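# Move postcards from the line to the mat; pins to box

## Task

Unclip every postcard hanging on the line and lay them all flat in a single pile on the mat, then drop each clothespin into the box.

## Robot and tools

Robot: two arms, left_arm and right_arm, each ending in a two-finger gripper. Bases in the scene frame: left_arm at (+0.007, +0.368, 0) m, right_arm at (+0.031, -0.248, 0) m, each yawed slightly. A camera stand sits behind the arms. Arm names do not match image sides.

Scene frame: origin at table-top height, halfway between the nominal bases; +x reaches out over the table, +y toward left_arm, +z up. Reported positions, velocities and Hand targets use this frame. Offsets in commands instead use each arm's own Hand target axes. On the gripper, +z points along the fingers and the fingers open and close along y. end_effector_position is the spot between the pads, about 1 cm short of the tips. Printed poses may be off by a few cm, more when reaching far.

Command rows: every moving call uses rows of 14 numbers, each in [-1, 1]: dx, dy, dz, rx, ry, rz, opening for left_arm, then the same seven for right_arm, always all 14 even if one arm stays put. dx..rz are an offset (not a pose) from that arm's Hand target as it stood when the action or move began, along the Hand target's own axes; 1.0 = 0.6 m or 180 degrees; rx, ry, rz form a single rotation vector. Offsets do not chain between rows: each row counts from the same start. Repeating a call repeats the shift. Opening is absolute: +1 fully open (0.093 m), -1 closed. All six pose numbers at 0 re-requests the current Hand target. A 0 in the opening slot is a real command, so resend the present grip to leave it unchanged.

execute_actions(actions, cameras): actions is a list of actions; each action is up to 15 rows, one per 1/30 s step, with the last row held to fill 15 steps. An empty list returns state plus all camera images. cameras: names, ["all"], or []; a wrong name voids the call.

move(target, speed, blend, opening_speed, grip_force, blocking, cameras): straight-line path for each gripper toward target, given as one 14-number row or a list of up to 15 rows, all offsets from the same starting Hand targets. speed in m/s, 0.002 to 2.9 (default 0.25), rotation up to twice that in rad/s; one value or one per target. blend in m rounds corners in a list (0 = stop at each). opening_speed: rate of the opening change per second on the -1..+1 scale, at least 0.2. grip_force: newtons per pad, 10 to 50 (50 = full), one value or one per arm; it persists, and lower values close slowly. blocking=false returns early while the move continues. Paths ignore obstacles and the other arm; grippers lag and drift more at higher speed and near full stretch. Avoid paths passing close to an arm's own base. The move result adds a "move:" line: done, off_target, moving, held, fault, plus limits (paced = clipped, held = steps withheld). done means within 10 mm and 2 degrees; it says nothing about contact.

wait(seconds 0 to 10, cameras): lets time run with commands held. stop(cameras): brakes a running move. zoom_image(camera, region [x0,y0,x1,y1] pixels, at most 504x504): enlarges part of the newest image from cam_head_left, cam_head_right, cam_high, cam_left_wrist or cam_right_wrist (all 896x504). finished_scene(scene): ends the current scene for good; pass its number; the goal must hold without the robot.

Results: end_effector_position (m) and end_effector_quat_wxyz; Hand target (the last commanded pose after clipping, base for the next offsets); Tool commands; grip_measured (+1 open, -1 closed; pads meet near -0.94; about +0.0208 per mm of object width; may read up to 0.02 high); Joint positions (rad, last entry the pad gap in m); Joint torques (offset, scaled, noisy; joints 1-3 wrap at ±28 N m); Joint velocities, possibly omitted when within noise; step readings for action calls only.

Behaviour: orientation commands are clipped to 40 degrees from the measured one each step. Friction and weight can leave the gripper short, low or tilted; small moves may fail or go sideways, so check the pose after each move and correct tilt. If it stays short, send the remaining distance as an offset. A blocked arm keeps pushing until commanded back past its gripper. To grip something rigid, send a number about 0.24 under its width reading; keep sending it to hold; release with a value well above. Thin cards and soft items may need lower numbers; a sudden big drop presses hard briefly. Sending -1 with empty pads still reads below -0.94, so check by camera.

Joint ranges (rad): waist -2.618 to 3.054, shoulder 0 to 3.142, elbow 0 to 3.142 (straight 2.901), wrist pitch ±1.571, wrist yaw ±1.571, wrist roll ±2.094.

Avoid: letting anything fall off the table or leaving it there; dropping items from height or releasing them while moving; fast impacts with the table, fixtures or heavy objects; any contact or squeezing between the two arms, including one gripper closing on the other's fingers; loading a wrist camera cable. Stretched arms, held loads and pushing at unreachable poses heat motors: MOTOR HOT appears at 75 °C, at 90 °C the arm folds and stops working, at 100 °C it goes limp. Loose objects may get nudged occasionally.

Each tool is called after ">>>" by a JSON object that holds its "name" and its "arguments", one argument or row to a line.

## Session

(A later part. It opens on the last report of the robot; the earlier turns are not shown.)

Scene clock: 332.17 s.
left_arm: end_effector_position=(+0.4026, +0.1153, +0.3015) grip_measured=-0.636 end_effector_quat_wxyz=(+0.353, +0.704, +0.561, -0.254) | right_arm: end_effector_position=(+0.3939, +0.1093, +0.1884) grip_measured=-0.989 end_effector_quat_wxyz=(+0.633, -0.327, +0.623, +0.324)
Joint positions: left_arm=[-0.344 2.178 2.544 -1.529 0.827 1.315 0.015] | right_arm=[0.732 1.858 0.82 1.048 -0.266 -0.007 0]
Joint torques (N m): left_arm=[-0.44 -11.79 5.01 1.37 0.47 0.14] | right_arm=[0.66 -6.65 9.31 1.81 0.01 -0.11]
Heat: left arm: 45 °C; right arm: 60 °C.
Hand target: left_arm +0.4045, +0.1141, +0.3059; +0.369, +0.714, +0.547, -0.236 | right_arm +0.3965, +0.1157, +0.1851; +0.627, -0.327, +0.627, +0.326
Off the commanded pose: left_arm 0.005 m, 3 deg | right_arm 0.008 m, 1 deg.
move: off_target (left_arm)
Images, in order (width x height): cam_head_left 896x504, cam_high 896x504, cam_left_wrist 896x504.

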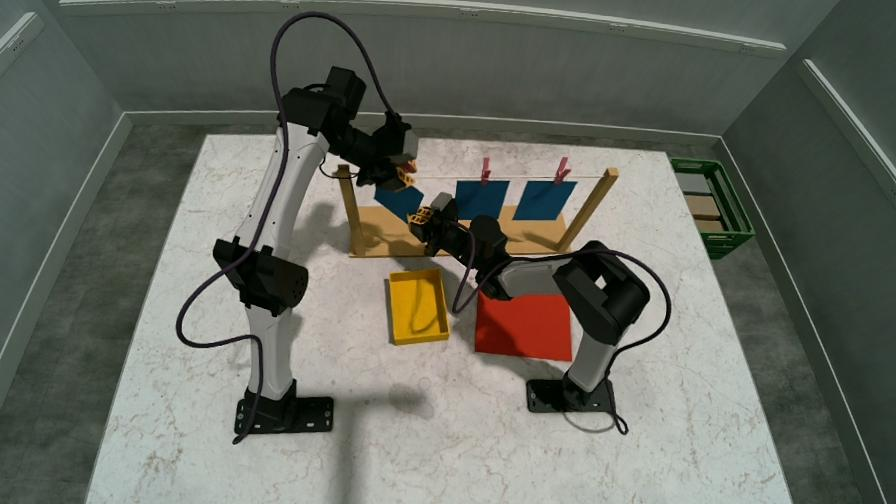

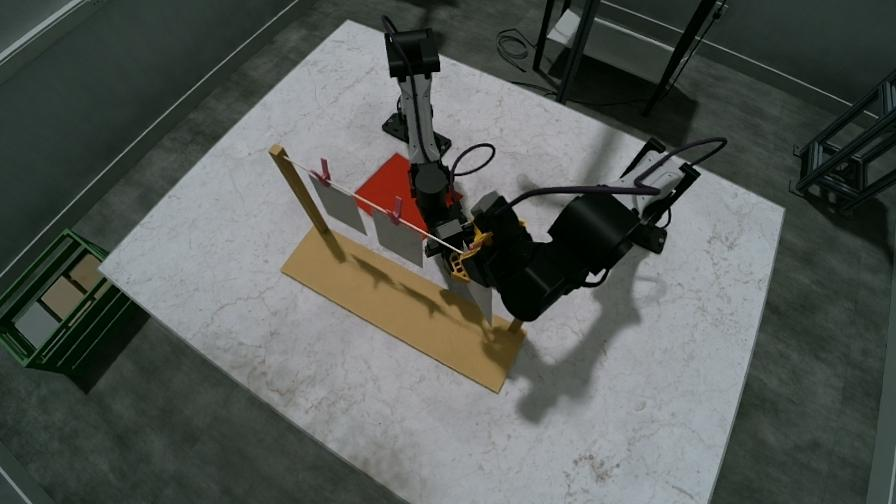

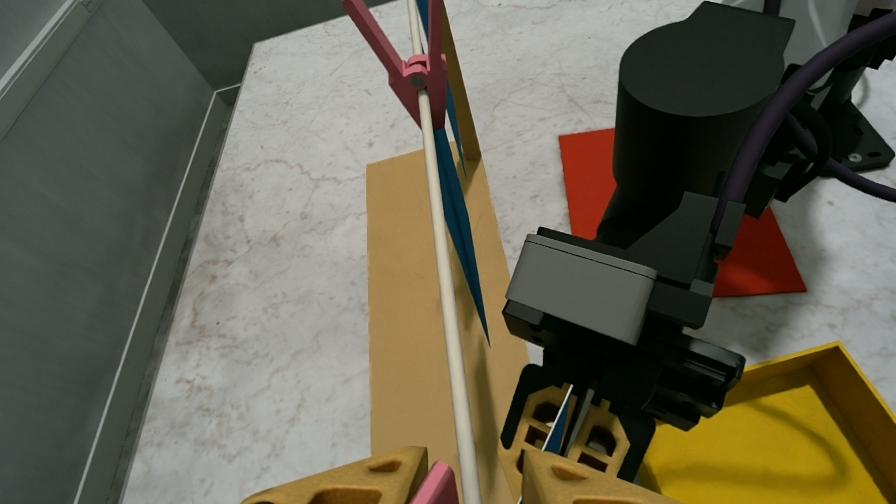

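>>> {"name": "move", "arguments": {
  "target": [0,0,0,0,0,0,-0.1,0,0,0,0,0,0,-1],
  "speed": 0.04,
  "opening_speed": 0.6,
  "cameras": ["cam_left_wrist","cam_head_left","cam_high"]
}}

>>> {"name": "zoom_image", "arguments": {
  "camera": "cam_high",
  "region": [400, 180, 560, 300]
}}

>>> {"name": "zoom_image", "arguments": {
  "camera": "cam_head_left",
  "region": [330, 120, 470, 240]
}}

Scene clock: 336.70 s.
left_arm: end_effector_position=(+0.4046, +0.1131, +0.2974) grip_measured=-0.102 end_effector_quat_wxyz=(+0.354, +0.706, +0.559, -0.253) | right_arm: end_effector_position=(+0.3946, +0.1099, +0.1922) grip_measured=-0.989 end_effector_quat_wxyz=(+0.637, -0.326, +0.619, +0.325)
Joint positions: left_arm=[-0.348 2.172 2.514 -1.5 0.825 1.315 0.04] | right_arm=[0.732 1.858 0.825 1.055 -0.266 -0.007 0]
Joint torques (N m): left_arm=[-0.13 -12.3 5.65 1.25 0.49 0.1] | right_arm=[0.59 -6.67 8.79 1.74 0.01 -0.1]
Heat: left arm: 47 °C; right arm: 60 °C.
Hand target: left_arm +0.4045, +0.1141, +0.3058; +0.369, +0.714, +0.547, -0.236 | right_arm +0.3965, +0.1157, +0.1852; +0.628, -0.327, +0.627, +0.326
Off the commanded pose: left_arm 0.009 m, 3 deg | right_arm 0.009 m, 1 deg.
move: off_target (left_arm)
Images, in order (width x height): cam_head_left 896x504, cam_high 896x504, cam_left_wrist 896x504.

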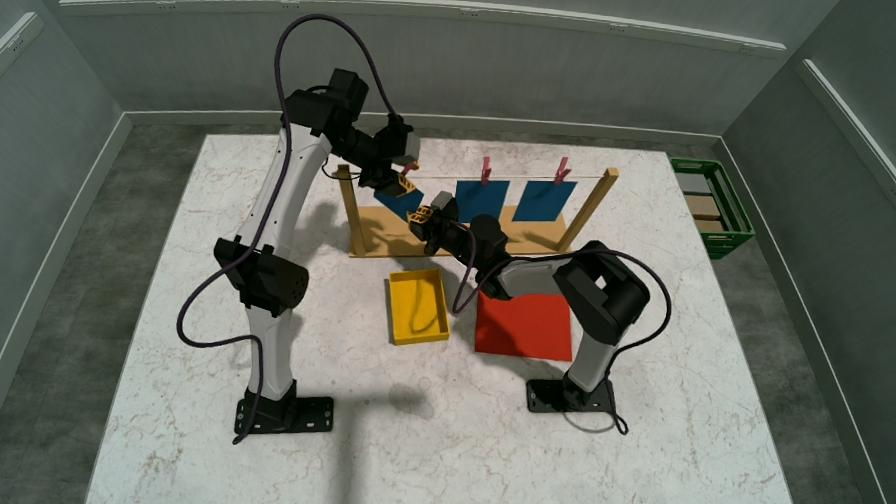

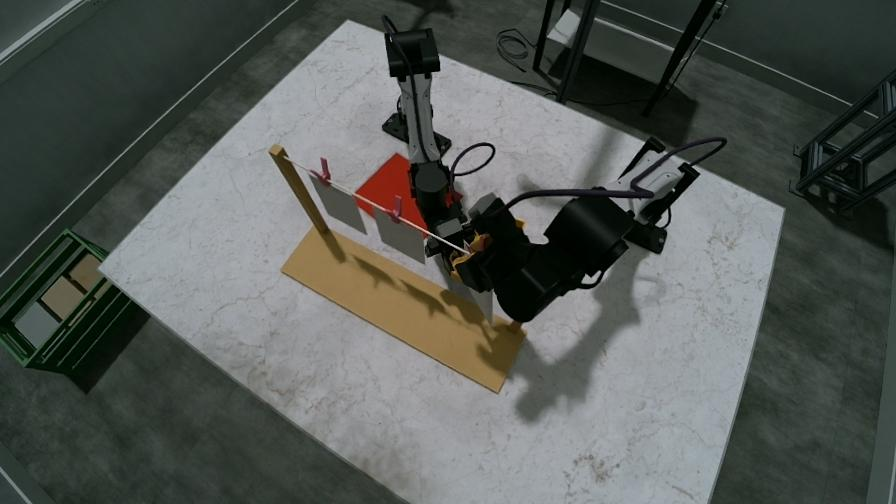

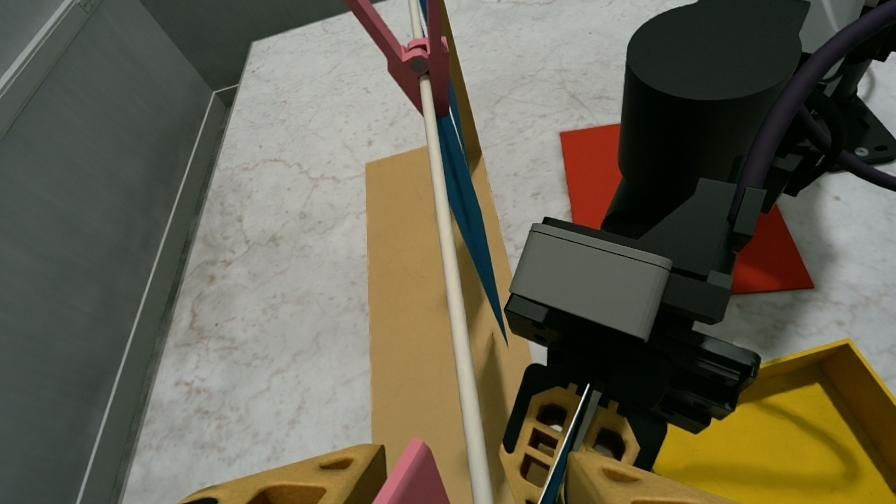

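Scaled by 3.150 from the camera's 896x504 image, which has a finer 1280x720 frame.

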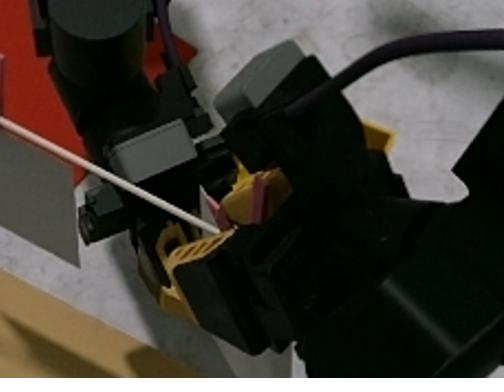

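Scaled by 3.600 from the camera's 896x504 image, which has a finer 1280x720 frame.

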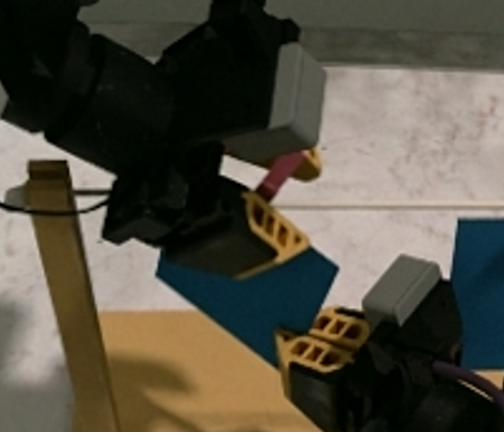

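>>> {"name": "move", "arguments": {
  "target": [-0.0137,-0.0017,-0.0168,0,0,0,-0.1,0,0,0,0,0,0,-1],
  "speed": 0.04
}}

>>> {"name": "move", "arguments": {
  "target": [0,0,0,0,0,0,-1,0,0,0,0,0,0,-1],
  "speed": 0.04,
  "opening_speed": 0.4,
  "cameras": ["cam_left_wrist","cam_high"]
}}

>>> {"name": "zoom_image", "arguments": {
  "camera": "cam_high",
  "region": [400, 180, 560, 300]
}}

Scene clock: 344.27 s.
left_arm: end_effector_position=(+0.4006, +0.1144, +0.3154) grip_measured=-0.102 end_effector_quat_wxyz=(+0.368, +0.708, +0.551, -0.243) | right_arm: end_effector_position=(+0.3946, +0.1099, +0.1922) grip_measured=-0.989 end_effector_quat_wxyz=(+0.637, -0.326, +0.619, +0.325)
Joint positions: left_arm=[-0.348 2.172 2.587 -1.535 0.825 1.315 0.04] | right_arm=[0.732 1.858 0.825 1.055 -0.266 -0.007 0]
Joint torques (N m): left_arm=[0.25 -10 7.95 0.96 0.51 0.1] | right_arm=[0.59 -6.68 8.83 1.75 0.02 -0.11]
Heat: left arm: 52 °C; right arm: 60 °C.
Hand target: left_arm +0.4004, +0.1171, +0.3179; +0.369, +0.713, +0.547, -0.236 | right_arm +0.3965, +0.1157, +0.1852; +0.628, -0.327, +0.627, +0.326
Off the commanded pose: left_arm 0.004 m, 1 deg | right_arm 0.009 m, 1 deg.
move: done

Scene clock: 346.73 s.
left_arm: end_effector_position=(+0.3989, +0.1150, +0.3168) grip_measured=-0.703 end_effector_quat_wxyz=(+0.367, +0.708, +0.551, -0.243) | right_arm: end_effector_position=(+0.3946, +0.1099, +0.1905) grip_measured=-0.989 end_effector_quat_wxyz=(+0.634, -0.326, +0.622, +0.324)
Joint positions: left_arm=[-0.348 2.172 2.595 -1.546 0.825 1.316 0.011] | right_arm=[0.732 1.858 0.825 1.048 -0.266 -0.007 0]
Joint torques (N m): left_arm=[0.25 -9.74 7.6 1.06 0.52 0.11] | right_arm=[0.62 -6.64 8.85 1.81 0.01 -0.1]
Heat: left arm: 52 °C; right arm: 60 °C.
Hand target: left_arm +0.4005, +0.1171, +0.3179; +0.369, +0.714, +0.547, -0.236 | right_arm +0.3965, +0.1157, +0.1851; +0.627, -0.327, +0.627, +0.326
Off the commanded pose: left_arm 0.003 m, 1 deg | right_arm 0.008 m, 1 deg.
move: done
Images, in order (width x height): cam_high 896x504, cam_left_wrist 896x504.

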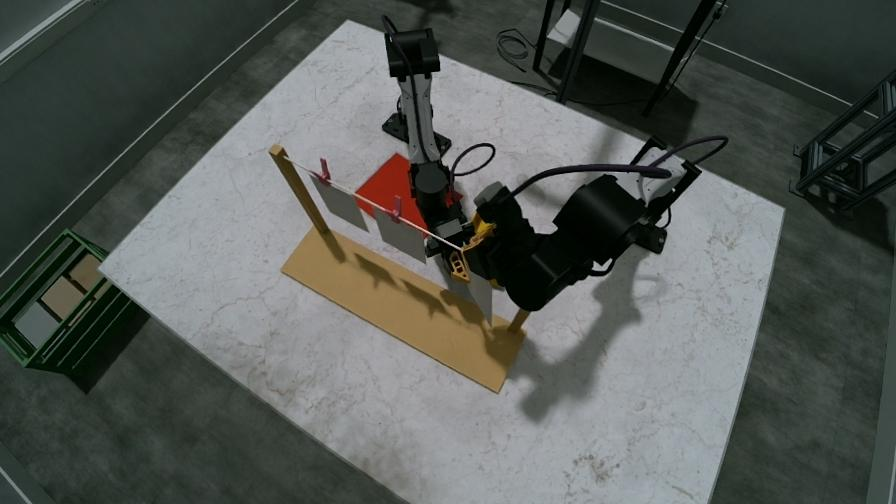

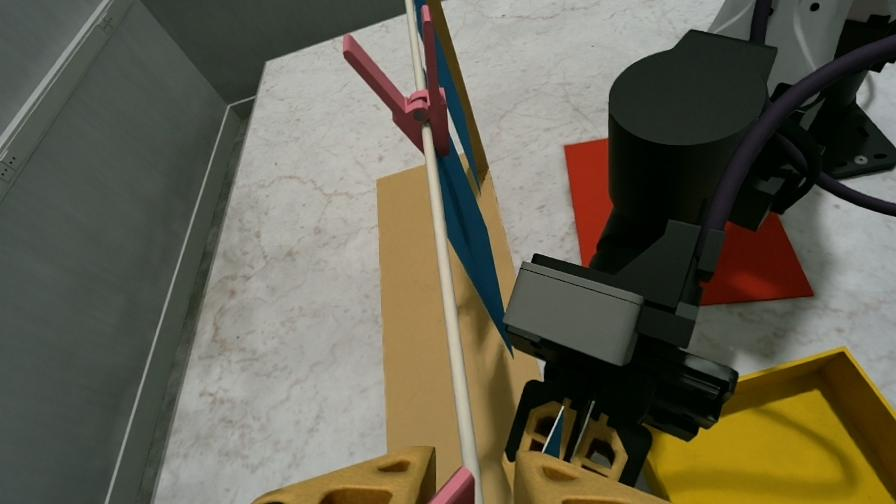

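Scaled by 3.150 from the camera's 896x504 image, which has a finer 1280x720 frame.

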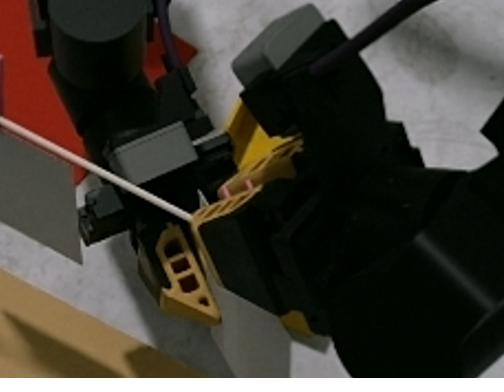

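>>> {"name": "move", "arguments": {
  "target": [-0.074,0.027,-0.0616,0,0,0,-1,0,0,0,0,0,0,-1],
  "speed": 0.05,
  "cameras": ["cam_left_wrist","cam_head_left","cam_high"]
}}

>>> {"name": "zoom_image", "arguments": {
  "camera": "cam_high",
  "region": [400, 180, 560, 300]
}}

>>> {"name": "zoom_image", "arguments": {
  "camera": "cam_head_left",
  "region": [330, 120, 470, 240]
}}

Scene clock: 350.77 s.
left_arm: end_effector_position=(+0.3995, +0.1174, +0.3662) grip_measured=-0.709 end_effector_quat_wxyz=(+0.417, +0.681, +0.560, -0.221) | right_arm: end_effector_position=(+0.3946, +0.1099, +0.1905) grip_measured=-0.989 end_effector_quat_wxyz=(+0.634, -0.326, +0.622, +0.324)
Joint positions: left_arm=[-0.344 2.211 2.851 -1.586 0.818 1.188 0.011] | right_arm=[0.732 1.858 0.825 1.048 -0.266 -0.007 0]
Joint torques (N m): left_arm=[0.36 -10.39 6.86 1.6 0.75 -0.15] | right_arm=[0.68 -6.68 8.84 1.81 0 -0.1]
Heat: left arm: 52 °C; right arm: 60 °C.
Hand target: left_arm +0.4005, +0.1171, +0.3780; +0.369, +0.714, +0.547, -0.236 | right_arm +0.3965, +0.1157, +0.1851; +0.627, -0.327, +0.627, +0.326
Off the commanded pose: left_arm 0.012 m, 7 deg | right_arm 0.008 m, 1 deg.
elbow stopped short (left arm): the move would have taken joint 3 (elbow) straighter than the controller allows.
move: off_target (left_arm)
Images, in order (width x height): cam_head_left 896x504, cam_high 896x504, cam_left_wrist 896x504.

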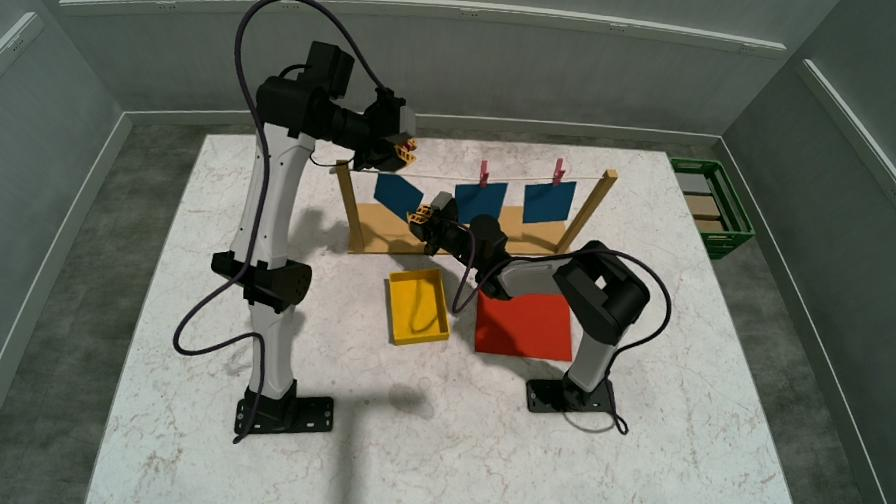

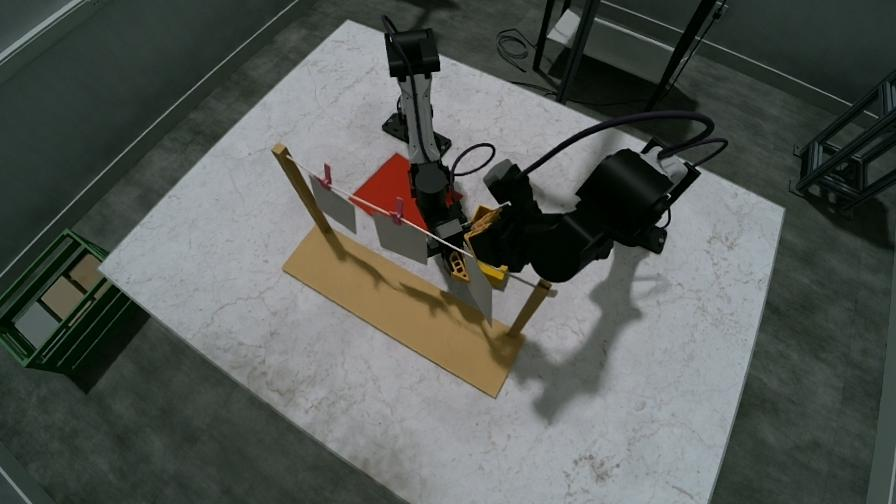

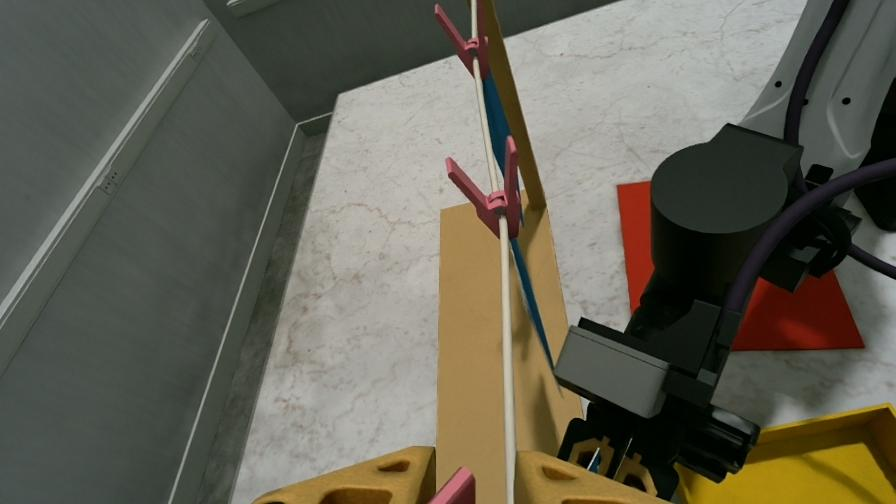

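Scaled by 3.150 from the camera's 896x504 image, which has a finer 1280x720 frame.

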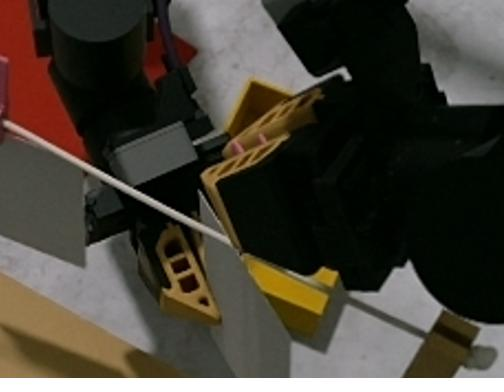

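Scaled by 3.600 from the camera's 896x504 image, which has a finer 1280x720 frame.

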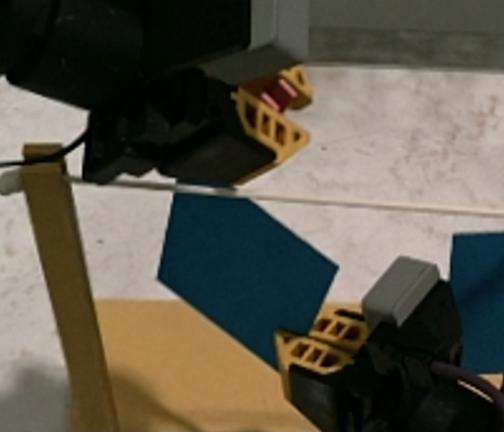

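>>> {"name": "zoom_image", "arguments": {
  "camera": "cam_high",
  "region": [480, 180, 680, 340]
}}

>>> {"name": "zoom_image", "arguments": {
  "camera": "cam_head_left",
  "region": [280, 90, 440, 200]
}}

Scaled by 2.520 from the camera's 896x504 image, which has a finer 1280x720 frame.

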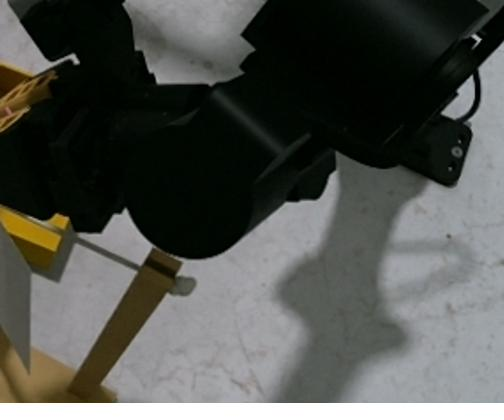

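Scaled by 3.150 from the camera's 896x504 image, which has a finer 1280x720 frame.

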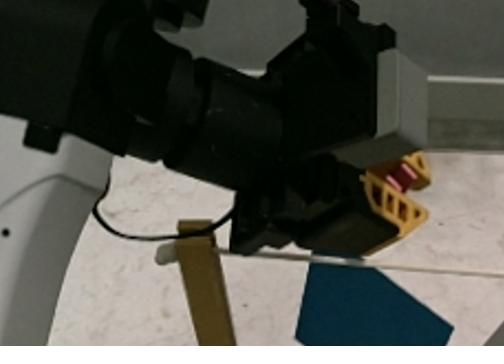

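>>> {"name": "move", "arguments": {
  "target": [-0.0307,-0.231,-0.0562,0,0,0,-1,0,0,0,0,0,0,-1],
  "speed": 0.15,
  "cameras": ["cam_left_wrist","cam_head_left","cam_high"]
}}

>>> {"name": "zoom_image", "arguments": {
  "camera": "cam_head_left",
  "region": [280, 120, 460, 260]
}}

Scene clock: 363.23 s.
left_arm: end_effector_position=(+0.2660, +0.1484, +0.3737) grip_measured=-0.710 end_effector_quat_wxyz=(+0.368, +0.707, +0.553, -0.243) | right_arm: end_effector_position=(+0.3946, +0.1099, +0.1905) grip_measured=-0.989 end_effector_quat_wxyz=(+0.634, -0.326, +0.622, +0.324)
Joint positions: left_arm=[-0.378 1.638 2.112 -1.562 0.81 1.269 0.011] | right_arm=[0.732 1.858 0.825 1.048 -0.266 -0.007 0]
Joint torques (N m): left_arm=[-0.38 -6.95 5.42 1.13 0.47 0.14] | right_arm=[0.59 -6.67 8.83 1.81 0.02 -0.1]
Heat: left arm: 54 °C; right arm: 60 °C.
Hand target: left_arm +0.2606, +0.1504, +0.3750; +0.369, +0.713, +0.547, -0.236 | right_arm +0.3965, +0.1157, +0.1851; +0.628, -0.327, +0.627, +0.326
Off the commanded pose: left_arm 0.006 m, 1 deg | right_arm 0.008 m, 1 deg.
move: done
Images, in order (width x height): cam_head_left 896x504, cam_high 896x504, cam_left_wrist 896x504.

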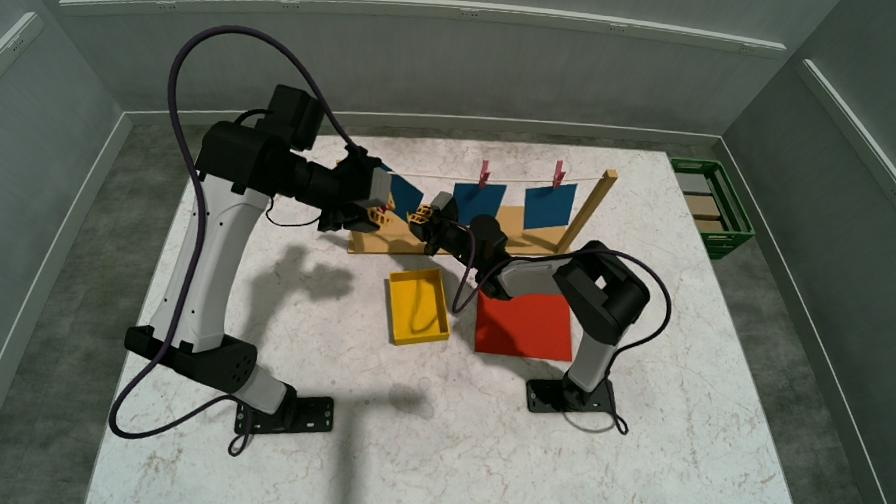

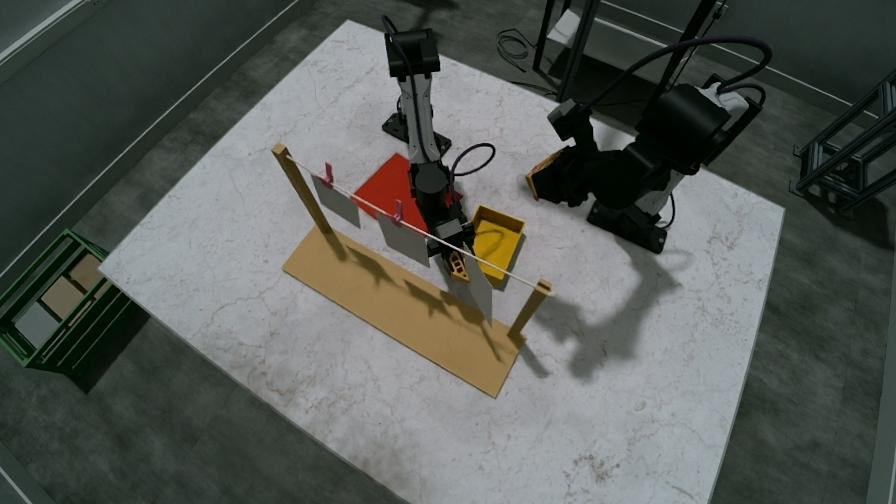

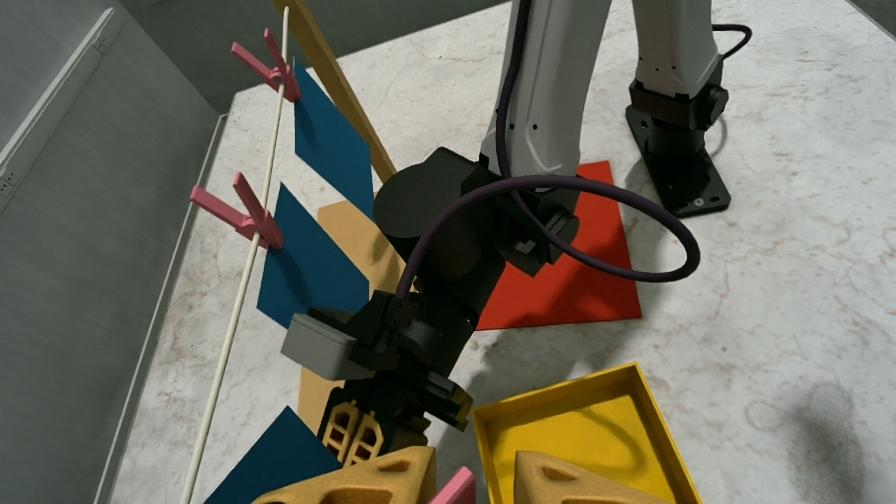

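Scaled by 2.800 from the camera's 896x504 image, which has a finer 1280x720 frame.

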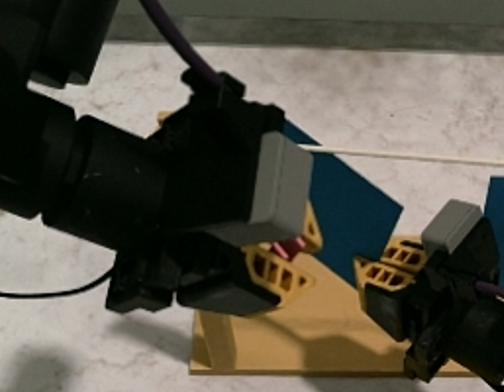

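>>> {"name": "move", "arguments": {
  "target": [0.1525,-0.1252,-0.1165,-0.3555,0.0953,-0.4117,-1,0,0,0,0,0,0,-1],
  "speed": 0.25,
  "cameras": ["cam_head_left"]
}}

Scene clock: 373.87 s.
left_arm: end_effector_position=(+0.2103, +0.2681, +0.3255) grip_measured=-0.710 end_effector_quat_wxyz=(+0.378, +0.008, +0.926, -0.004) | right_arm: end_effector_position=(+0.3946, +0.1099, +0.1905) grip_measured=-0.989 end_effector_quat_wxyz=(+0.634, -0.326, +0.622, +0.324)
Joint positions: left_arm=[-0.894 1.076 1.531 -1.441 -0.543 -0.666 0.011] | right_arm=[0.732 1.858 0.825 1.048 -0.266 -0.007 0]
Joint torques (N m): left_arm=[-0.54 -0.4 8.09 1.32 -0.46 -0.22] | right_arm=[0.62 -6.67 8.84 1.81 0.01 -0.1]
Heat: left arm: 51 °C; right arm: 60 °C.
Hand target: left_arm +0.2108, +0.2703, +0.3302; +0.383, +0.000, +0.924, +0.000 | right_arm +0.3965, +0.1157, +0.1851; +0.628, -0.327, +0.627, +0.326
Off the commanded pose: left_arm 0.005 m, 1 deg | right_arm 0.008 m, 1 deg.
move: done
Images, in order (width x height): cam_head_left 896x504.

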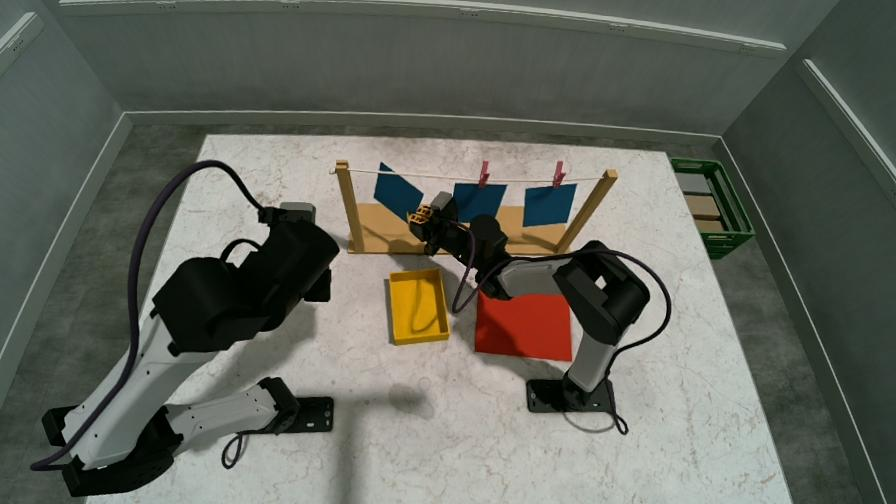

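>>> {"name": "zoom_image", "arguments": {
  "camera": "cam_head_left",
  "region": [340, 145, 480, 255]
}}

>>> {"name": "execute_actions", "arguments": {
  "actions": [],
  "cameras": ["cam_high","cam_right_wrist"]
}}

>>> {"name": "zoom_image", "arguments": {
  "camera": "cam_high",
  "region": [420, 200, 580, 330]
}}

Scaled by 3.600 from the camera's 896x504 image, which has a finer 1280x720 frame.

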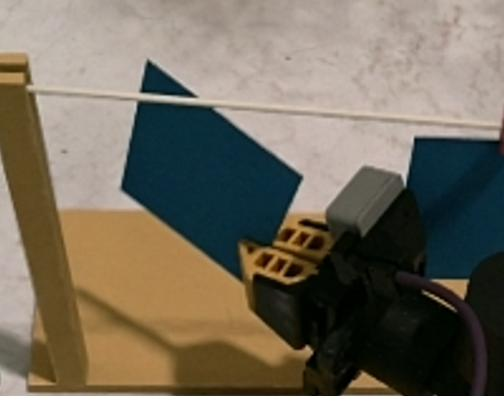

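Scene clock: 376.17 s.
left_arm: end_effector_position=(+0.2103, +0.2682, +0.3254) grip_measured=-0.710 end_effector_quat_wxyz=(+0.378, +0.008, +0.926, -0.004) | right_arm: end_effector_position=(+0.3946, +0.1099, +0.1905) grip_measured=-0.989 end_effector_quat_wxyz=(+0.634, -0.326, +0.622, +0.324)
Joint positions: left_arm=[-0.894 1.076 1.531 -1.441 -0.544 -0.667 0.011] | right_arm=[0.732 1.858 0.825 1.048 -0.266 -0.007 0]
Joint velocities: within noise
Joint torques (N m): left_arm=[-0.53 -0.39 8.1 1.34 -0.45 -0.22] | right_arm=[0.62 -6.65 8.84 1.8 0 -0.1]
Heat: left arm: 50 °C; right arm: 60 °C.
Hand target: left_arm +0.2108, +0.2704, +0.3302; +0.383, +0.000, +0.924, +0.000 | right_arm +0.3965, +0.1157, +0.1851; +0.628, -0.327, +0.627, +0.326
Tool commands: left_gripper/opening=-1.0 right_gripper/opening=-1.0
Off the commanded pose: left_arm 0.005 m, 1 deg | right_arm 0.008 m, 1 deg.
Images, in order (width x height): cam_high 896x504, cam_right_wrist 896x504.

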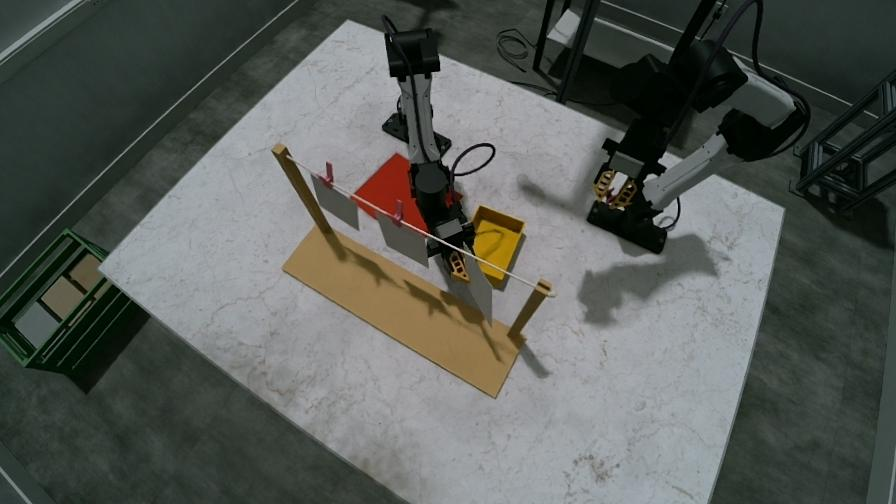

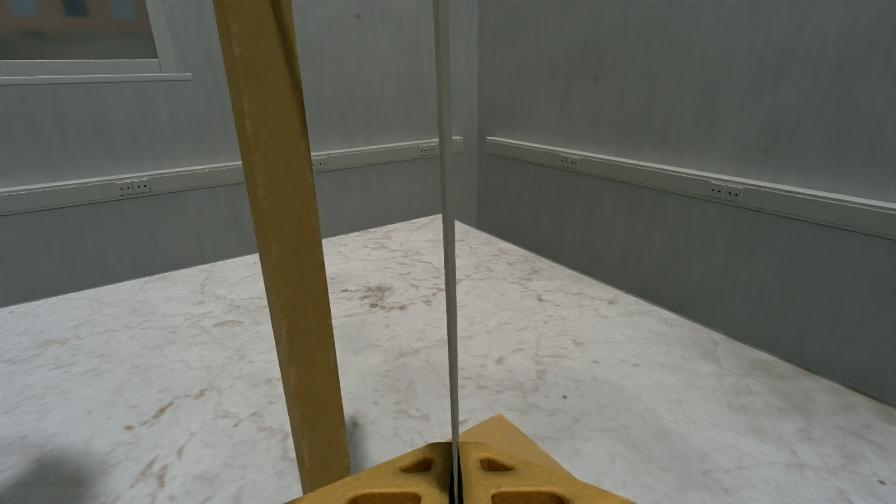

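Scaled by 3.150 from the camera's 896x504 image, which has a finer 1280x720 frame.

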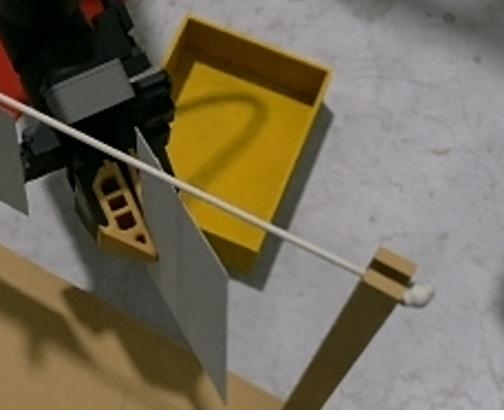

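>>> {"name": "move", "arguments": {
  "target": [
    [0,0,0,0,0,0,-1,0.05,0,0,0,0,0,-1],
    [0,0,0,0,0,0,-1,0.05,0.2048,-0.1435,0,0,0,-1],
    [0,0,0,0,0,0,-1,0.0083,0.0128,-0.4073,-0.194,0,0,-1]
  ],
  "speed": [0.08,0.12,0.2],
  "blend": [0.01,0.02,0],
  "cameras": ["cam_head_left","cam_right_wrist"]
}}

Scene clock: 384.13 s.
left_arm: end_effector_position=(+0.2103, +0.2683, +0.3254) grip_measured=-0.710 end_effector_quat_wxyz=(+0.378, +0.008, +0.926, -0.004) | right_arm: end_effector_position=(+0.2476, -0.0792, +0.1785) grip_measured=-0.989 end_effector_quat_wxyz=(+0.506, -0.497, +0.502, +0.494)
Joint positions: left_arm=[-0.894 1.076 1.531 -1.442 -0.544 -0.667 0.011] | right_arm=[0.043 1.443 0.287 1.198 -1.552 0.034 0]
Joint torques (N m): left_arm=[-0.51 -0.36 8.09 1.33 -0.45 -0.23] | right_arm=[-0.24 -2.35 7.61 1.18 -0.18 -0.09]
Heat: left arm: 47 °C; right arm: 60 °C.
Hand target: left_arm +0.2108, +0.2704, +0.3302; +0.383, +0.000, +0.924, +0.000 | right_arm +0.2499, -0.0800, +0.1800; +0.501, -0.500, +0.500, +0.499
Off the commanded pose: left_arm 0.005 m, 1 deg | right_arm 0.003 m, 1 deg.
move: done
Images, in order (width x height): cam_head_left 896x504, cam_right_wrist 896x504.

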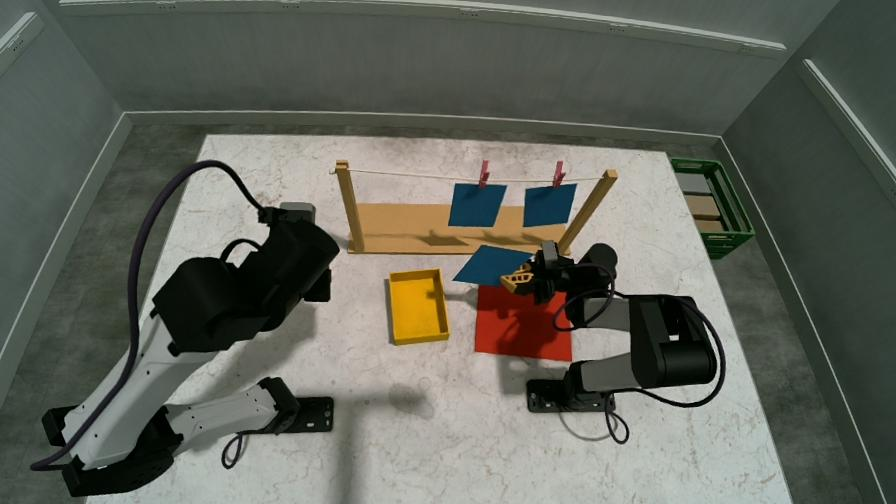

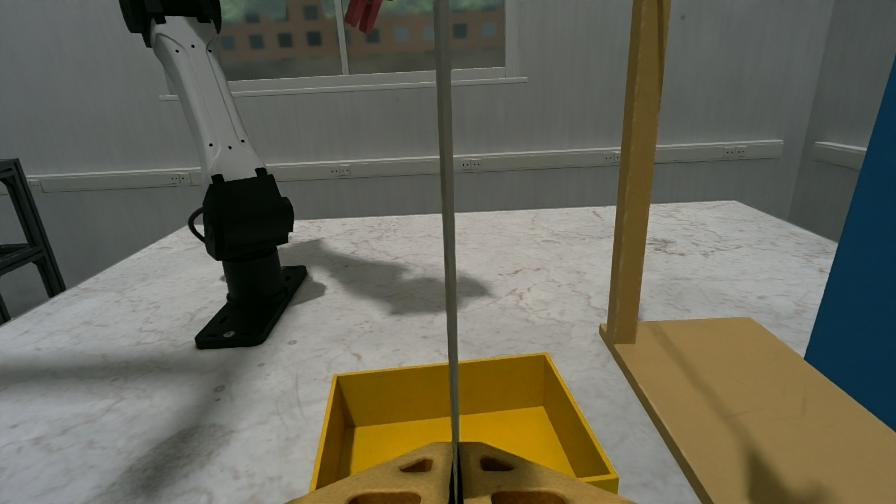

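>>> {"name": "move", "arguments": {
  "target": [0.1013,-0.275,0.205,0,0.25,0,-1,0,0,0,0,0,0,-1],
  "speed": 0.2,
  "cameras": ["cam_left_wrist","cam_head_right","cam_head_left"]
}}

Scene clock: 390.50 s.
left_arm: end_effector_position=(+0.2544, +0.1062, +0.1987) grip_measured=-0.710 end_effector_quat_wxyz=(+0.028, +0.009, +0.999, -0.019) | right_arm: end_effector_position=(+0.2475, -0.0792, +0.1784) grip_measured=-0.989 end_effector_quat_wxyz=(+0.506, -0.497, +0.503, +0.494)
Joint positions: left_arm=[-0.863 1.892 1.96 -1.572 -0.014 -0.802 0.011] | right_arm=[0.043 1.443 0.287 1.198 -1.553 0.035 0]
Joint torques (N m): left_arm=[0.35 -7.46 8.5 0.37 0.18 -0.16] | right_arm=[-0.27 -2.33 7.6 1.19 -0.19 -0.09]
Heat: left arm: 45 °C; right arm: 60 °C.
Hand target: left_arm +0.2549, +0.1054, +0.2003; +0.001, +0.000, +1.000, +0.000 | right_arm +0.2499, -0.0800, +0.1800; +0.500, -0.500, +0.501, +0.499
Off the commanded pose: left_arm 0.002 m, 4 deg | right_arm 0.003 m, 1 deg.
joint sent to its limit (left arm) — joint 4 (wrist pitch), lower limit. The joint targets are off in orientation, not in position.
move: off_target (left_arm)
Images, in order (width x height): cam_head_left 896x504, cam_head_right 896x504, cam_left_wrist 896x504.

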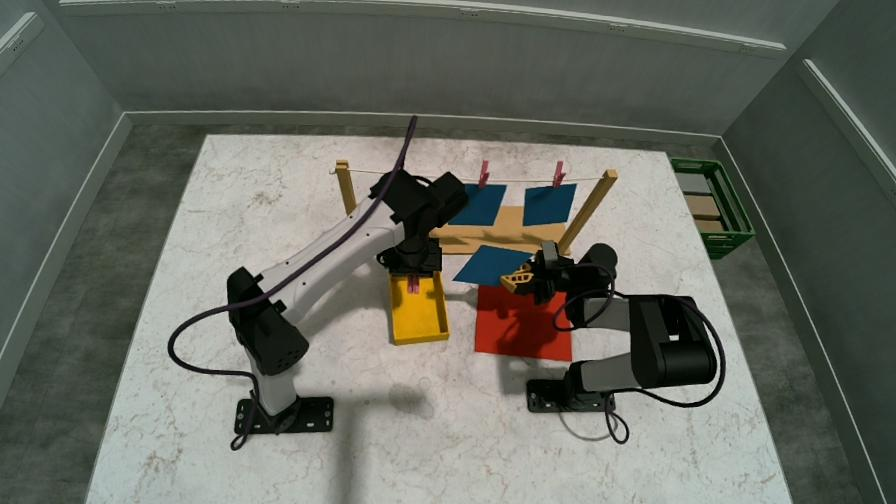

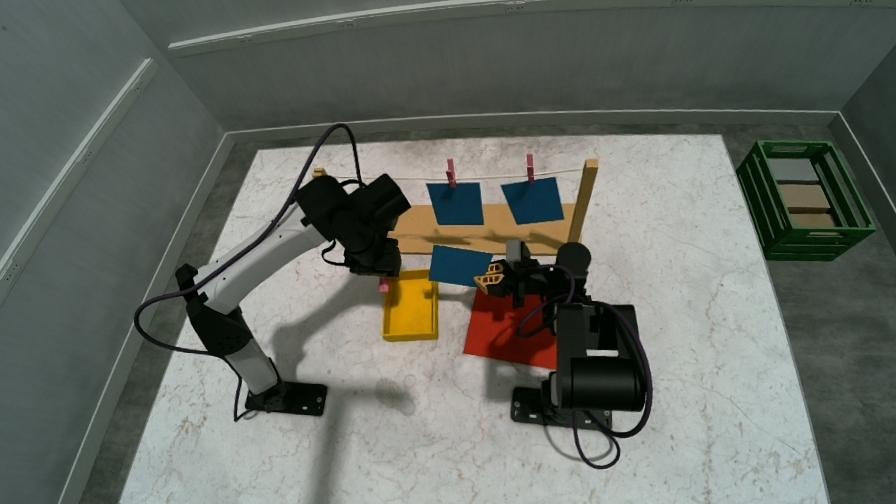

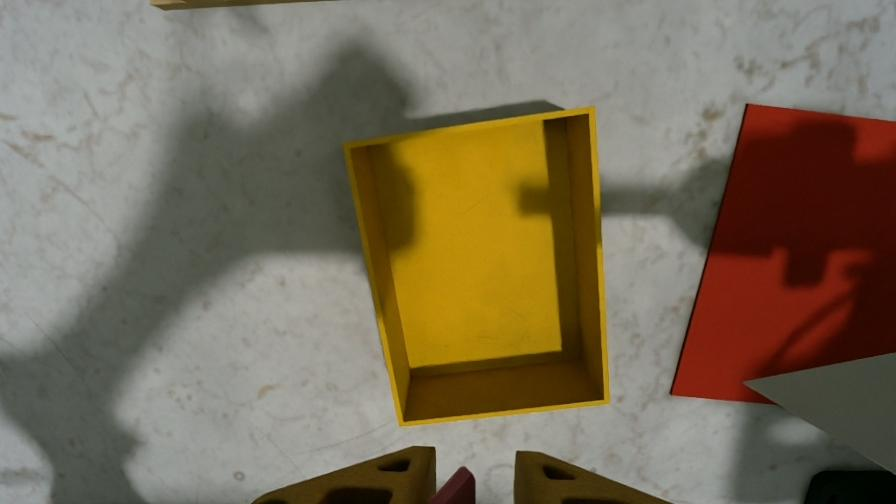

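>>> {"name": "move", "arguments": {
  "target": [0,0,0.28,0,0,0,-1,0,0,0,0,0,0,-1],
  "speed": 0.12,
  "cameras": ["cam_left_wrist","cam_head_left"]
}}

Scene clock: 399.27 s.
left_arm: end_effector_position=(+0.2524, +0.1076, +0.0379) grip_measured=-0.710 end_effector_quat_wxyz=(+0.002, +0.009, +1.000, +0.005) | right_arm: end_effector_position=(+0.2475, -0.0792, +0.1784) grip_measured=-0.989 end_effector_quat_wxyz=(+0.506, -0.497, +0.503, +0.494)
Joint positions: left_arm=[-0.863 1.955 1.4 -1.021 -0.011 -0.802 0.011] | right_arm=[0.043 1.443 0.287 1.198 -1.553 0.035 0]
Joint torques (N m): left_arm=[0.5 -7.71 6.32 0.56 0.15 -0.18] | right_arm=[-0.24 -2.36 7.6 1.19 -0.19 -0.09]
Heat: left arm: 45 °C; right arm: 59 °C.
Hand target: left_arm +0.2550, +0.1055, +0.0322; +0.000, +0.000, +1.000, +0.000 | right_arm +0.2499, -0.0800, +0.1800; +0.500, -0.500, +0.501, +0.499
Off the commanded pose: left_arm 0.007 m, 1 deg | right_arm 0.003 m, 1 deg.
move: done
Images, in order (width x height): cam_head_left 896x504, cam_left_wrist 896x504.

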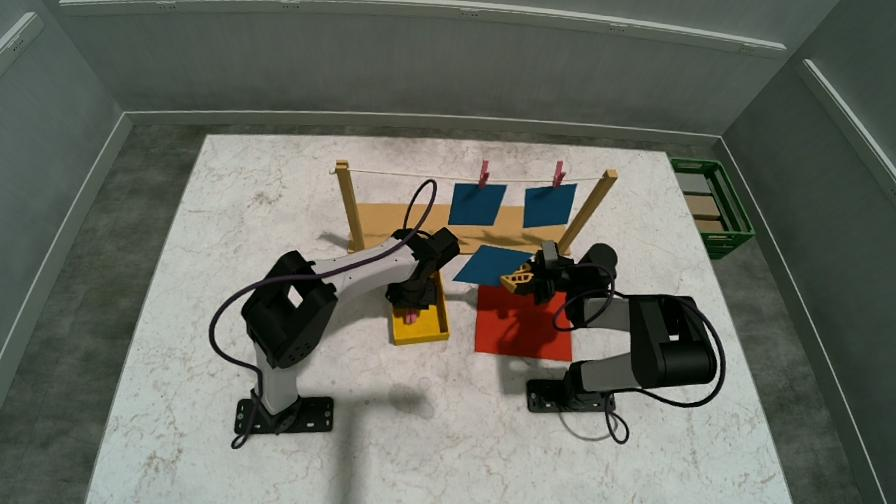

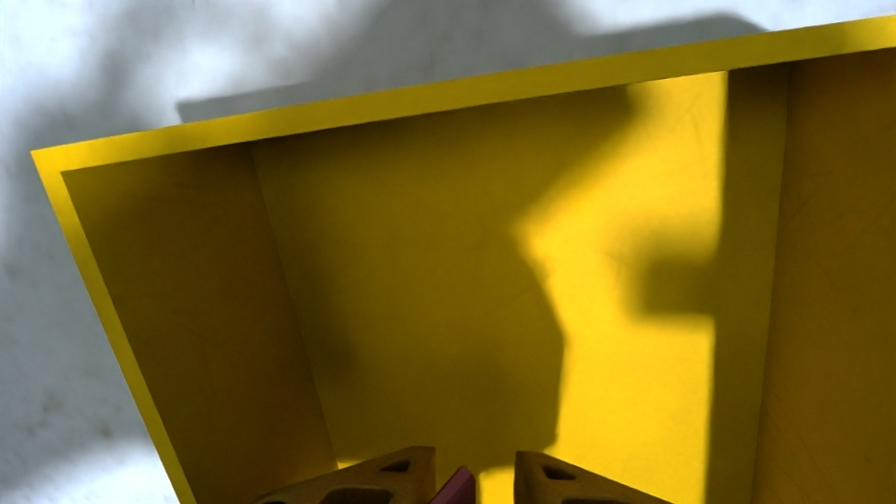

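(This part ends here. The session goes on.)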